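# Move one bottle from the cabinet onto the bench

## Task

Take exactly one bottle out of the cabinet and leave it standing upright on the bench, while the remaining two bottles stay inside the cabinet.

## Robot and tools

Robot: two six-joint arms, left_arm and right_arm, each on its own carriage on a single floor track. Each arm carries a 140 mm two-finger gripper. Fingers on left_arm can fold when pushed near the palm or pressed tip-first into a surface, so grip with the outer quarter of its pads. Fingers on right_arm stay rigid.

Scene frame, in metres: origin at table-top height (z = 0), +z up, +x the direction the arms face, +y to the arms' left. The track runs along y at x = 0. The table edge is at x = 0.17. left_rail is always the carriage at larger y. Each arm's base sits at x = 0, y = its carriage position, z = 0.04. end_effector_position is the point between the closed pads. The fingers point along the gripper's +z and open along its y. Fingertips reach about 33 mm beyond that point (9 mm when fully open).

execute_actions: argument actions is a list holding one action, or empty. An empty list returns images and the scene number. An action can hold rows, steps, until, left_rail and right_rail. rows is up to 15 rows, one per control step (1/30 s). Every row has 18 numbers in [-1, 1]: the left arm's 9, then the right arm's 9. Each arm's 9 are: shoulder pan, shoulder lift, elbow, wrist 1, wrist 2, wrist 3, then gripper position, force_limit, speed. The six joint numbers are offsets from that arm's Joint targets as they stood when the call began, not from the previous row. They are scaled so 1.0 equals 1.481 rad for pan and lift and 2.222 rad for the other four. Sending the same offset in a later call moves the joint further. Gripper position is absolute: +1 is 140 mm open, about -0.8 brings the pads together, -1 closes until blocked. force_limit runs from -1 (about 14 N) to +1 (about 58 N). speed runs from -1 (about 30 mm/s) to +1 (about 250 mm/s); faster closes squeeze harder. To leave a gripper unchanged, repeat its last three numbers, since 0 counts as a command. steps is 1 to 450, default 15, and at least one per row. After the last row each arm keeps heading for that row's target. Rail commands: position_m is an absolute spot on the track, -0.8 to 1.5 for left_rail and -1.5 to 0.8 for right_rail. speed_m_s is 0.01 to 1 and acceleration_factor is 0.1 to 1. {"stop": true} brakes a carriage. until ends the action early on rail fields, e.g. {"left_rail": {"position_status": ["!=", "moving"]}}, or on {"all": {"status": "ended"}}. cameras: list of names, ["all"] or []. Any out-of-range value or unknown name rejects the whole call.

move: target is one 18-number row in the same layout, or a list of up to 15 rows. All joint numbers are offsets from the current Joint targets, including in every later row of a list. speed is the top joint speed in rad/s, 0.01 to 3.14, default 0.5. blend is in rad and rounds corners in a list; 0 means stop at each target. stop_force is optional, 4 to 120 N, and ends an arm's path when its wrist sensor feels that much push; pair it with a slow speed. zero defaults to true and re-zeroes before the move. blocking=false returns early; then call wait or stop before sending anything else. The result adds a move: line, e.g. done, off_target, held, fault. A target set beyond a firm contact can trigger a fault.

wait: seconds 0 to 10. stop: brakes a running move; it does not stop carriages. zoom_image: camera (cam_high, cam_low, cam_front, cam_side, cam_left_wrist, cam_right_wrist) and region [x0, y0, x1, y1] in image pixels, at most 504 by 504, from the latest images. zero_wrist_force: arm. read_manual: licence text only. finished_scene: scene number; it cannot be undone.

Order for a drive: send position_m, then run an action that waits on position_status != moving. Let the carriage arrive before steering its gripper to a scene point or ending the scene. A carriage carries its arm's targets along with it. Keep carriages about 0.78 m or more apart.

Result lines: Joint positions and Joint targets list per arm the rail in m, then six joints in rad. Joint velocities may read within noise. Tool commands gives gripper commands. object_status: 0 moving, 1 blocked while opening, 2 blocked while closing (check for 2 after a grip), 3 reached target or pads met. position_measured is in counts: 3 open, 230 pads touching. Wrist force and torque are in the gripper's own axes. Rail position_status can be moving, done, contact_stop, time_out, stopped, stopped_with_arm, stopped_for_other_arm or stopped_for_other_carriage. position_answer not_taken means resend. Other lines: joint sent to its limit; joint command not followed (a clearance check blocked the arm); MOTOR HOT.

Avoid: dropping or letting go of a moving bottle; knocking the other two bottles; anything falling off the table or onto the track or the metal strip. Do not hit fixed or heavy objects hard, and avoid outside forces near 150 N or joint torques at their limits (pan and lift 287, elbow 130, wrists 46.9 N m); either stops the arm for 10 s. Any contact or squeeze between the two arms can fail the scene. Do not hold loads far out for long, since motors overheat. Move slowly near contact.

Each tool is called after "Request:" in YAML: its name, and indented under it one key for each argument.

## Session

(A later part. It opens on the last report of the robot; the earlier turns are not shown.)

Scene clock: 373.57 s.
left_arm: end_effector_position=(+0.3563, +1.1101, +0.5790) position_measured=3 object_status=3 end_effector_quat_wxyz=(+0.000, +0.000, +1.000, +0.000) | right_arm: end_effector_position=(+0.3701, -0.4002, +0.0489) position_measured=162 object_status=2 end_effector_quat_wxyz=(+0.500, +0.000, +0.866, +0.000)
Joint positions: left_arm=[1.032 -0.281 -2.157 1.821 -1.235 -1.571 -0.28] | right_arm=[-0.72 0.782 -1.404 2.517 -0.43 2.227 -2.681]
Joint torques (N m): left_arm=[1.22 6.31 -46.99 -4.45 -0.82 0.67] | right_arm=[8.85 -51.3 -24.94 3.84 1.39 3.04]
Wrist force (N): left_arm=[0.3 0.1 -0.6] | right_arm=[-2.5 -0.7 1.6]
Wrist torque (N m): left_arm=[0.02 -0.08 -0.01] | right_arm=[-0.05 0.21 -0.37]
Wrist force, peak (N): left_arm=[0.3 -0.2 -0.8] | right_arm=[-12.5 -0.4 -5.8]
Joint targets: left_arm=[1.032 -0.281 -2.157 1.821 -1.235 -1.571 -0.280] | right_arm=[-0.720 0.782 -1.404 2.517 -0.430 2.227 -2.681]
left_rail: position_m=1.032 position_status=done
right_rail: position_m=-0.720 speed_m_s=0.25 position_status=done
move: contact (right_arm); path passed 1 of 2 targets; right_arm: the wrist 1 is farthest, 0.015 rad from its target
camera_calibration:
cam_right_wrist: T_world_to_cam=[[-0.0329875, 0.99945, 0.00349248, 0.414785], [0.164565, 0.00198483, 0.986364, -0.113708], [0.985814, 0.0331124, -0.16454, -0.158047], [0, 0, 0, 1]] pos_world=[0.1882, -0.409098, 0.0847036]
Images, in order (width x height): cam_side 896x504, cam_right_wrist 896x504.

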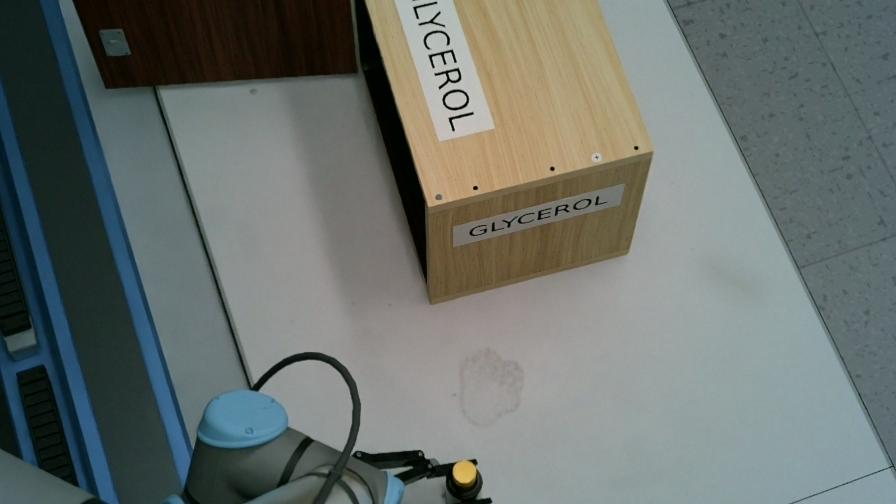

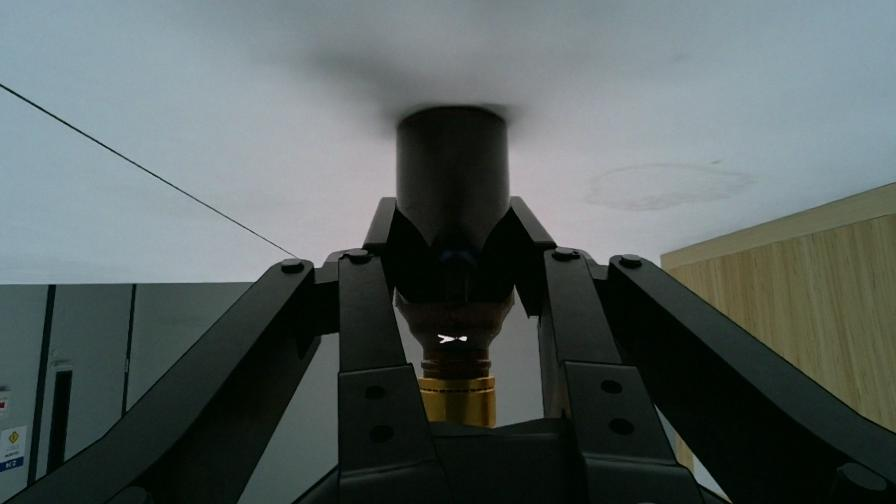

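Request:
execute_actions:
  actions:
    - {"rows": [[0,0,0,0,0,0,1,1,1, 0,0,0,0,0,0,0.15,-0.1,-1]], "steps": 50}

Request:
move:
  target: [0,0,0,0,0,0,1,1,1, 0.1979,0.016,-0.005,0.0838,0.0945,0.1288,0.15,-0.1,-1]
  speed: 0.3
  cameras: ["cam_right_wrist","cam_side","cam_front","cam_high"]

Scene clock: 385.40 s.
left_arm: end_effector_position=(+0.3563, +1.1101, +0.5790) position_measured=3 object_status=3 end_effector_quat_wxyz=(+0.000, +0.000, +1.000, +0.000) | right_arm: end_effector_position=(+0.3701, -0.4001, +0.0489) position_measured=110 object_status=3 end_effector_quat_wxyz=(+0.500, +0.000, +0.866, +0.000)
Joint positions: left_arm=[1.032 -0.281 -2.157 1.821 -1.235 -1.571 -0.28] | right_arm=[-0.72 0.782 -1.404 2.517 -0.43 2.227 -2.681]
Joint torques (N m): left_arm=[2.05 3.98 -47.17 -4.68 -0.61 0.38] | right_arm=[9.09 -49.51 -25.85 1.43 1.29 2.78]
Wrist force (N): left_arm=[0.5 0.2 -0.3] | right_arm=[-2.1 -0.5 1.3]
Wrist torque (N m): left_arm=[0.05 -0.11 -0.01] | right_arm=[-0.10 0.20 -0.31]
Wrist force, peak (N): left_arm=[0.6 0.4 -0.5] | right_arm=[-2.3 -1.1 2.1]
Joint targets: left_arm=[1.032 -0.281 -2.157 1.821 -1.235 -1.571 -0.280] | right_arm=[-0.720 0.782 -1.404 2.517 -0.430 2.227 -2.681]
left_rail: position_m=1.032 position_status=done
right_rail: position_m=-0.720 speed_m_s=0.25 position_status=done

Scene clock: 386.97 s.
left_arm: end_effector_position=(+0.3563, +1.1101, +0.5790) position_measured=3 object_status=3 end_effector_quat_wxyz=(+0.000, +0.000, +1.000, +0.000) | right_arm: end_effector_position=(+0.2703, -0.4001, +0.0600) position_measured=110 object_status=3 end_effector_quat_wxyz=(+0.500, +0.000, +0.866, +0.000)
Joint positions: left_arm=[1.032 -0.281 -2.157 1.821 -1.235 -1.571 -0.28] | right_arm=[-0.72 1.074 -1.38 2.506 -0.244 2.437 -2.395]
Joint torques (N m): left_arm=[0.28 4.21 -47.09 -4.53 -0.66 0.63] | right_arm=[20.7 -11.6 -25.11 6.02 4.05 2.52]
Wrist force (N): left_arm=[0.2 -0.2 -0.3] | right_arm=[-2.2 -0.2 1.4]
Wrist torque (N m): left_arm=[-0.04 -0.03 -0.01] | right_arm=[-0.05 0.21 -0.33]
Wrist force, peak (N): left_arm=[0.5 0.2 -0.6] | right_arm=[-3.1 -0.3 2.4]
Joint targets: left_arm=[1.032 -0.281 -2.157 1.821 -1.235 -1.571 -0.280] | right_arm=[-0.720 1.075 -1.380 2.506 -0.243 2.437 -2.395]
left_rail: position_m=1.032 position_status=done
right_rail: position_m=-0.720 speed_m_s=0.25 position_status=done
move: done
camera_calibration:
cam_right_wrist: T_world_to_cam=[[-0.0324116, 0.999467, 0.00389082, 0.411173], [0.164391, 0.00149108, 0.986394, -0.108324], [0.985863, 0.0326102, -0.164351, -0.0580874], [0, 0, 0, 1]] pos_world=[0.0884004, -0.408899, 0.0957037]
Images, in order (width x height): cam_high 896x504, cam_front 896x504, cam_side 896x504, cam_right_wrist 896x504.

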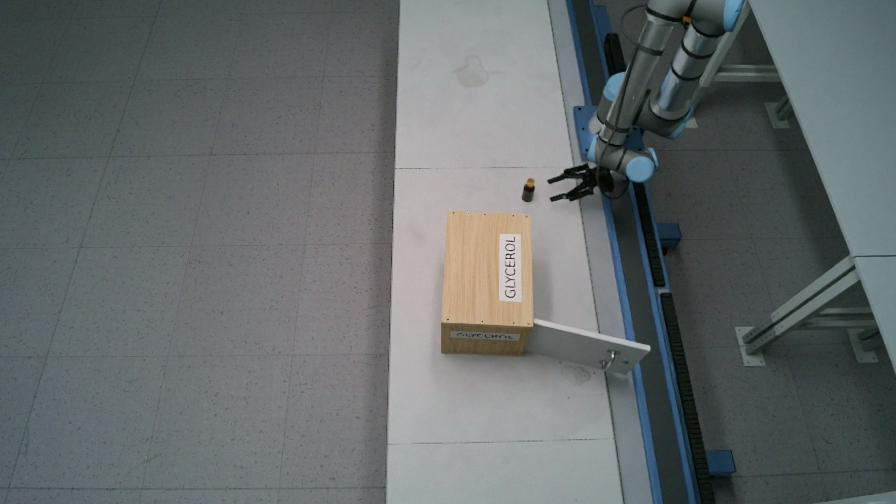

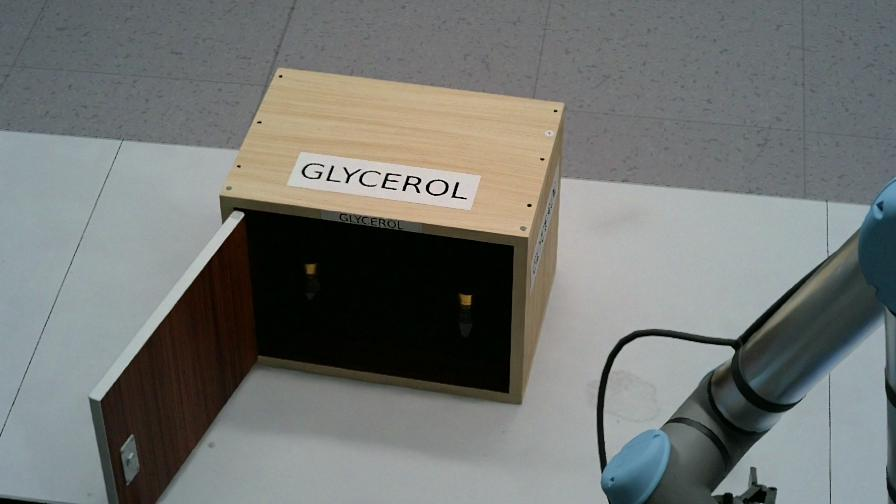

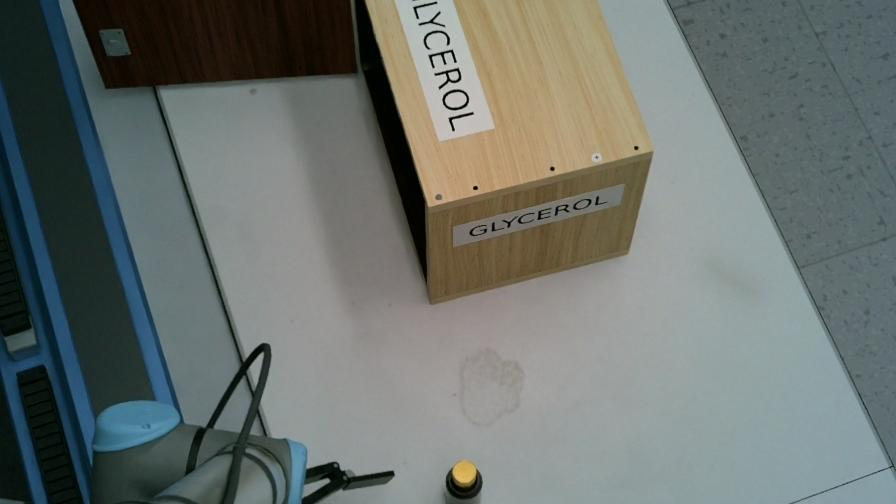

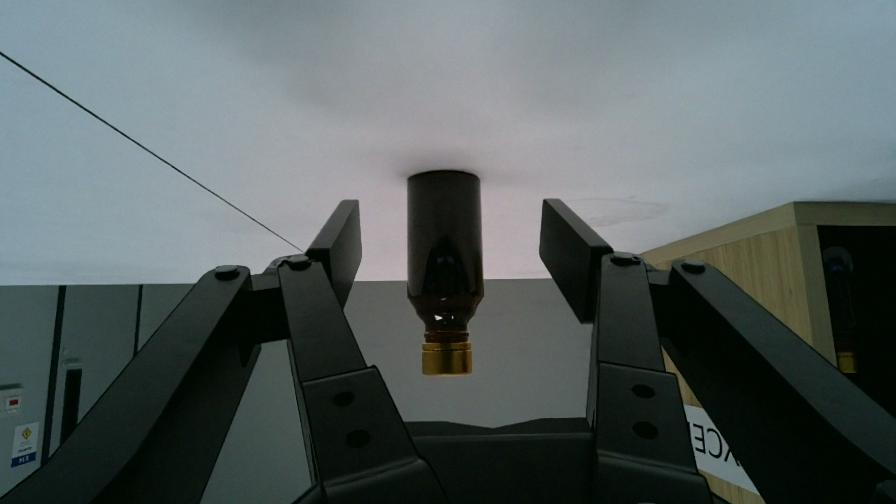

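The bottle is standing on the bench and the gripper is clear of it. The other two are still in the cabinet.

Request:
finished_scene:
  scene: 2

The scene is finished: the task was done.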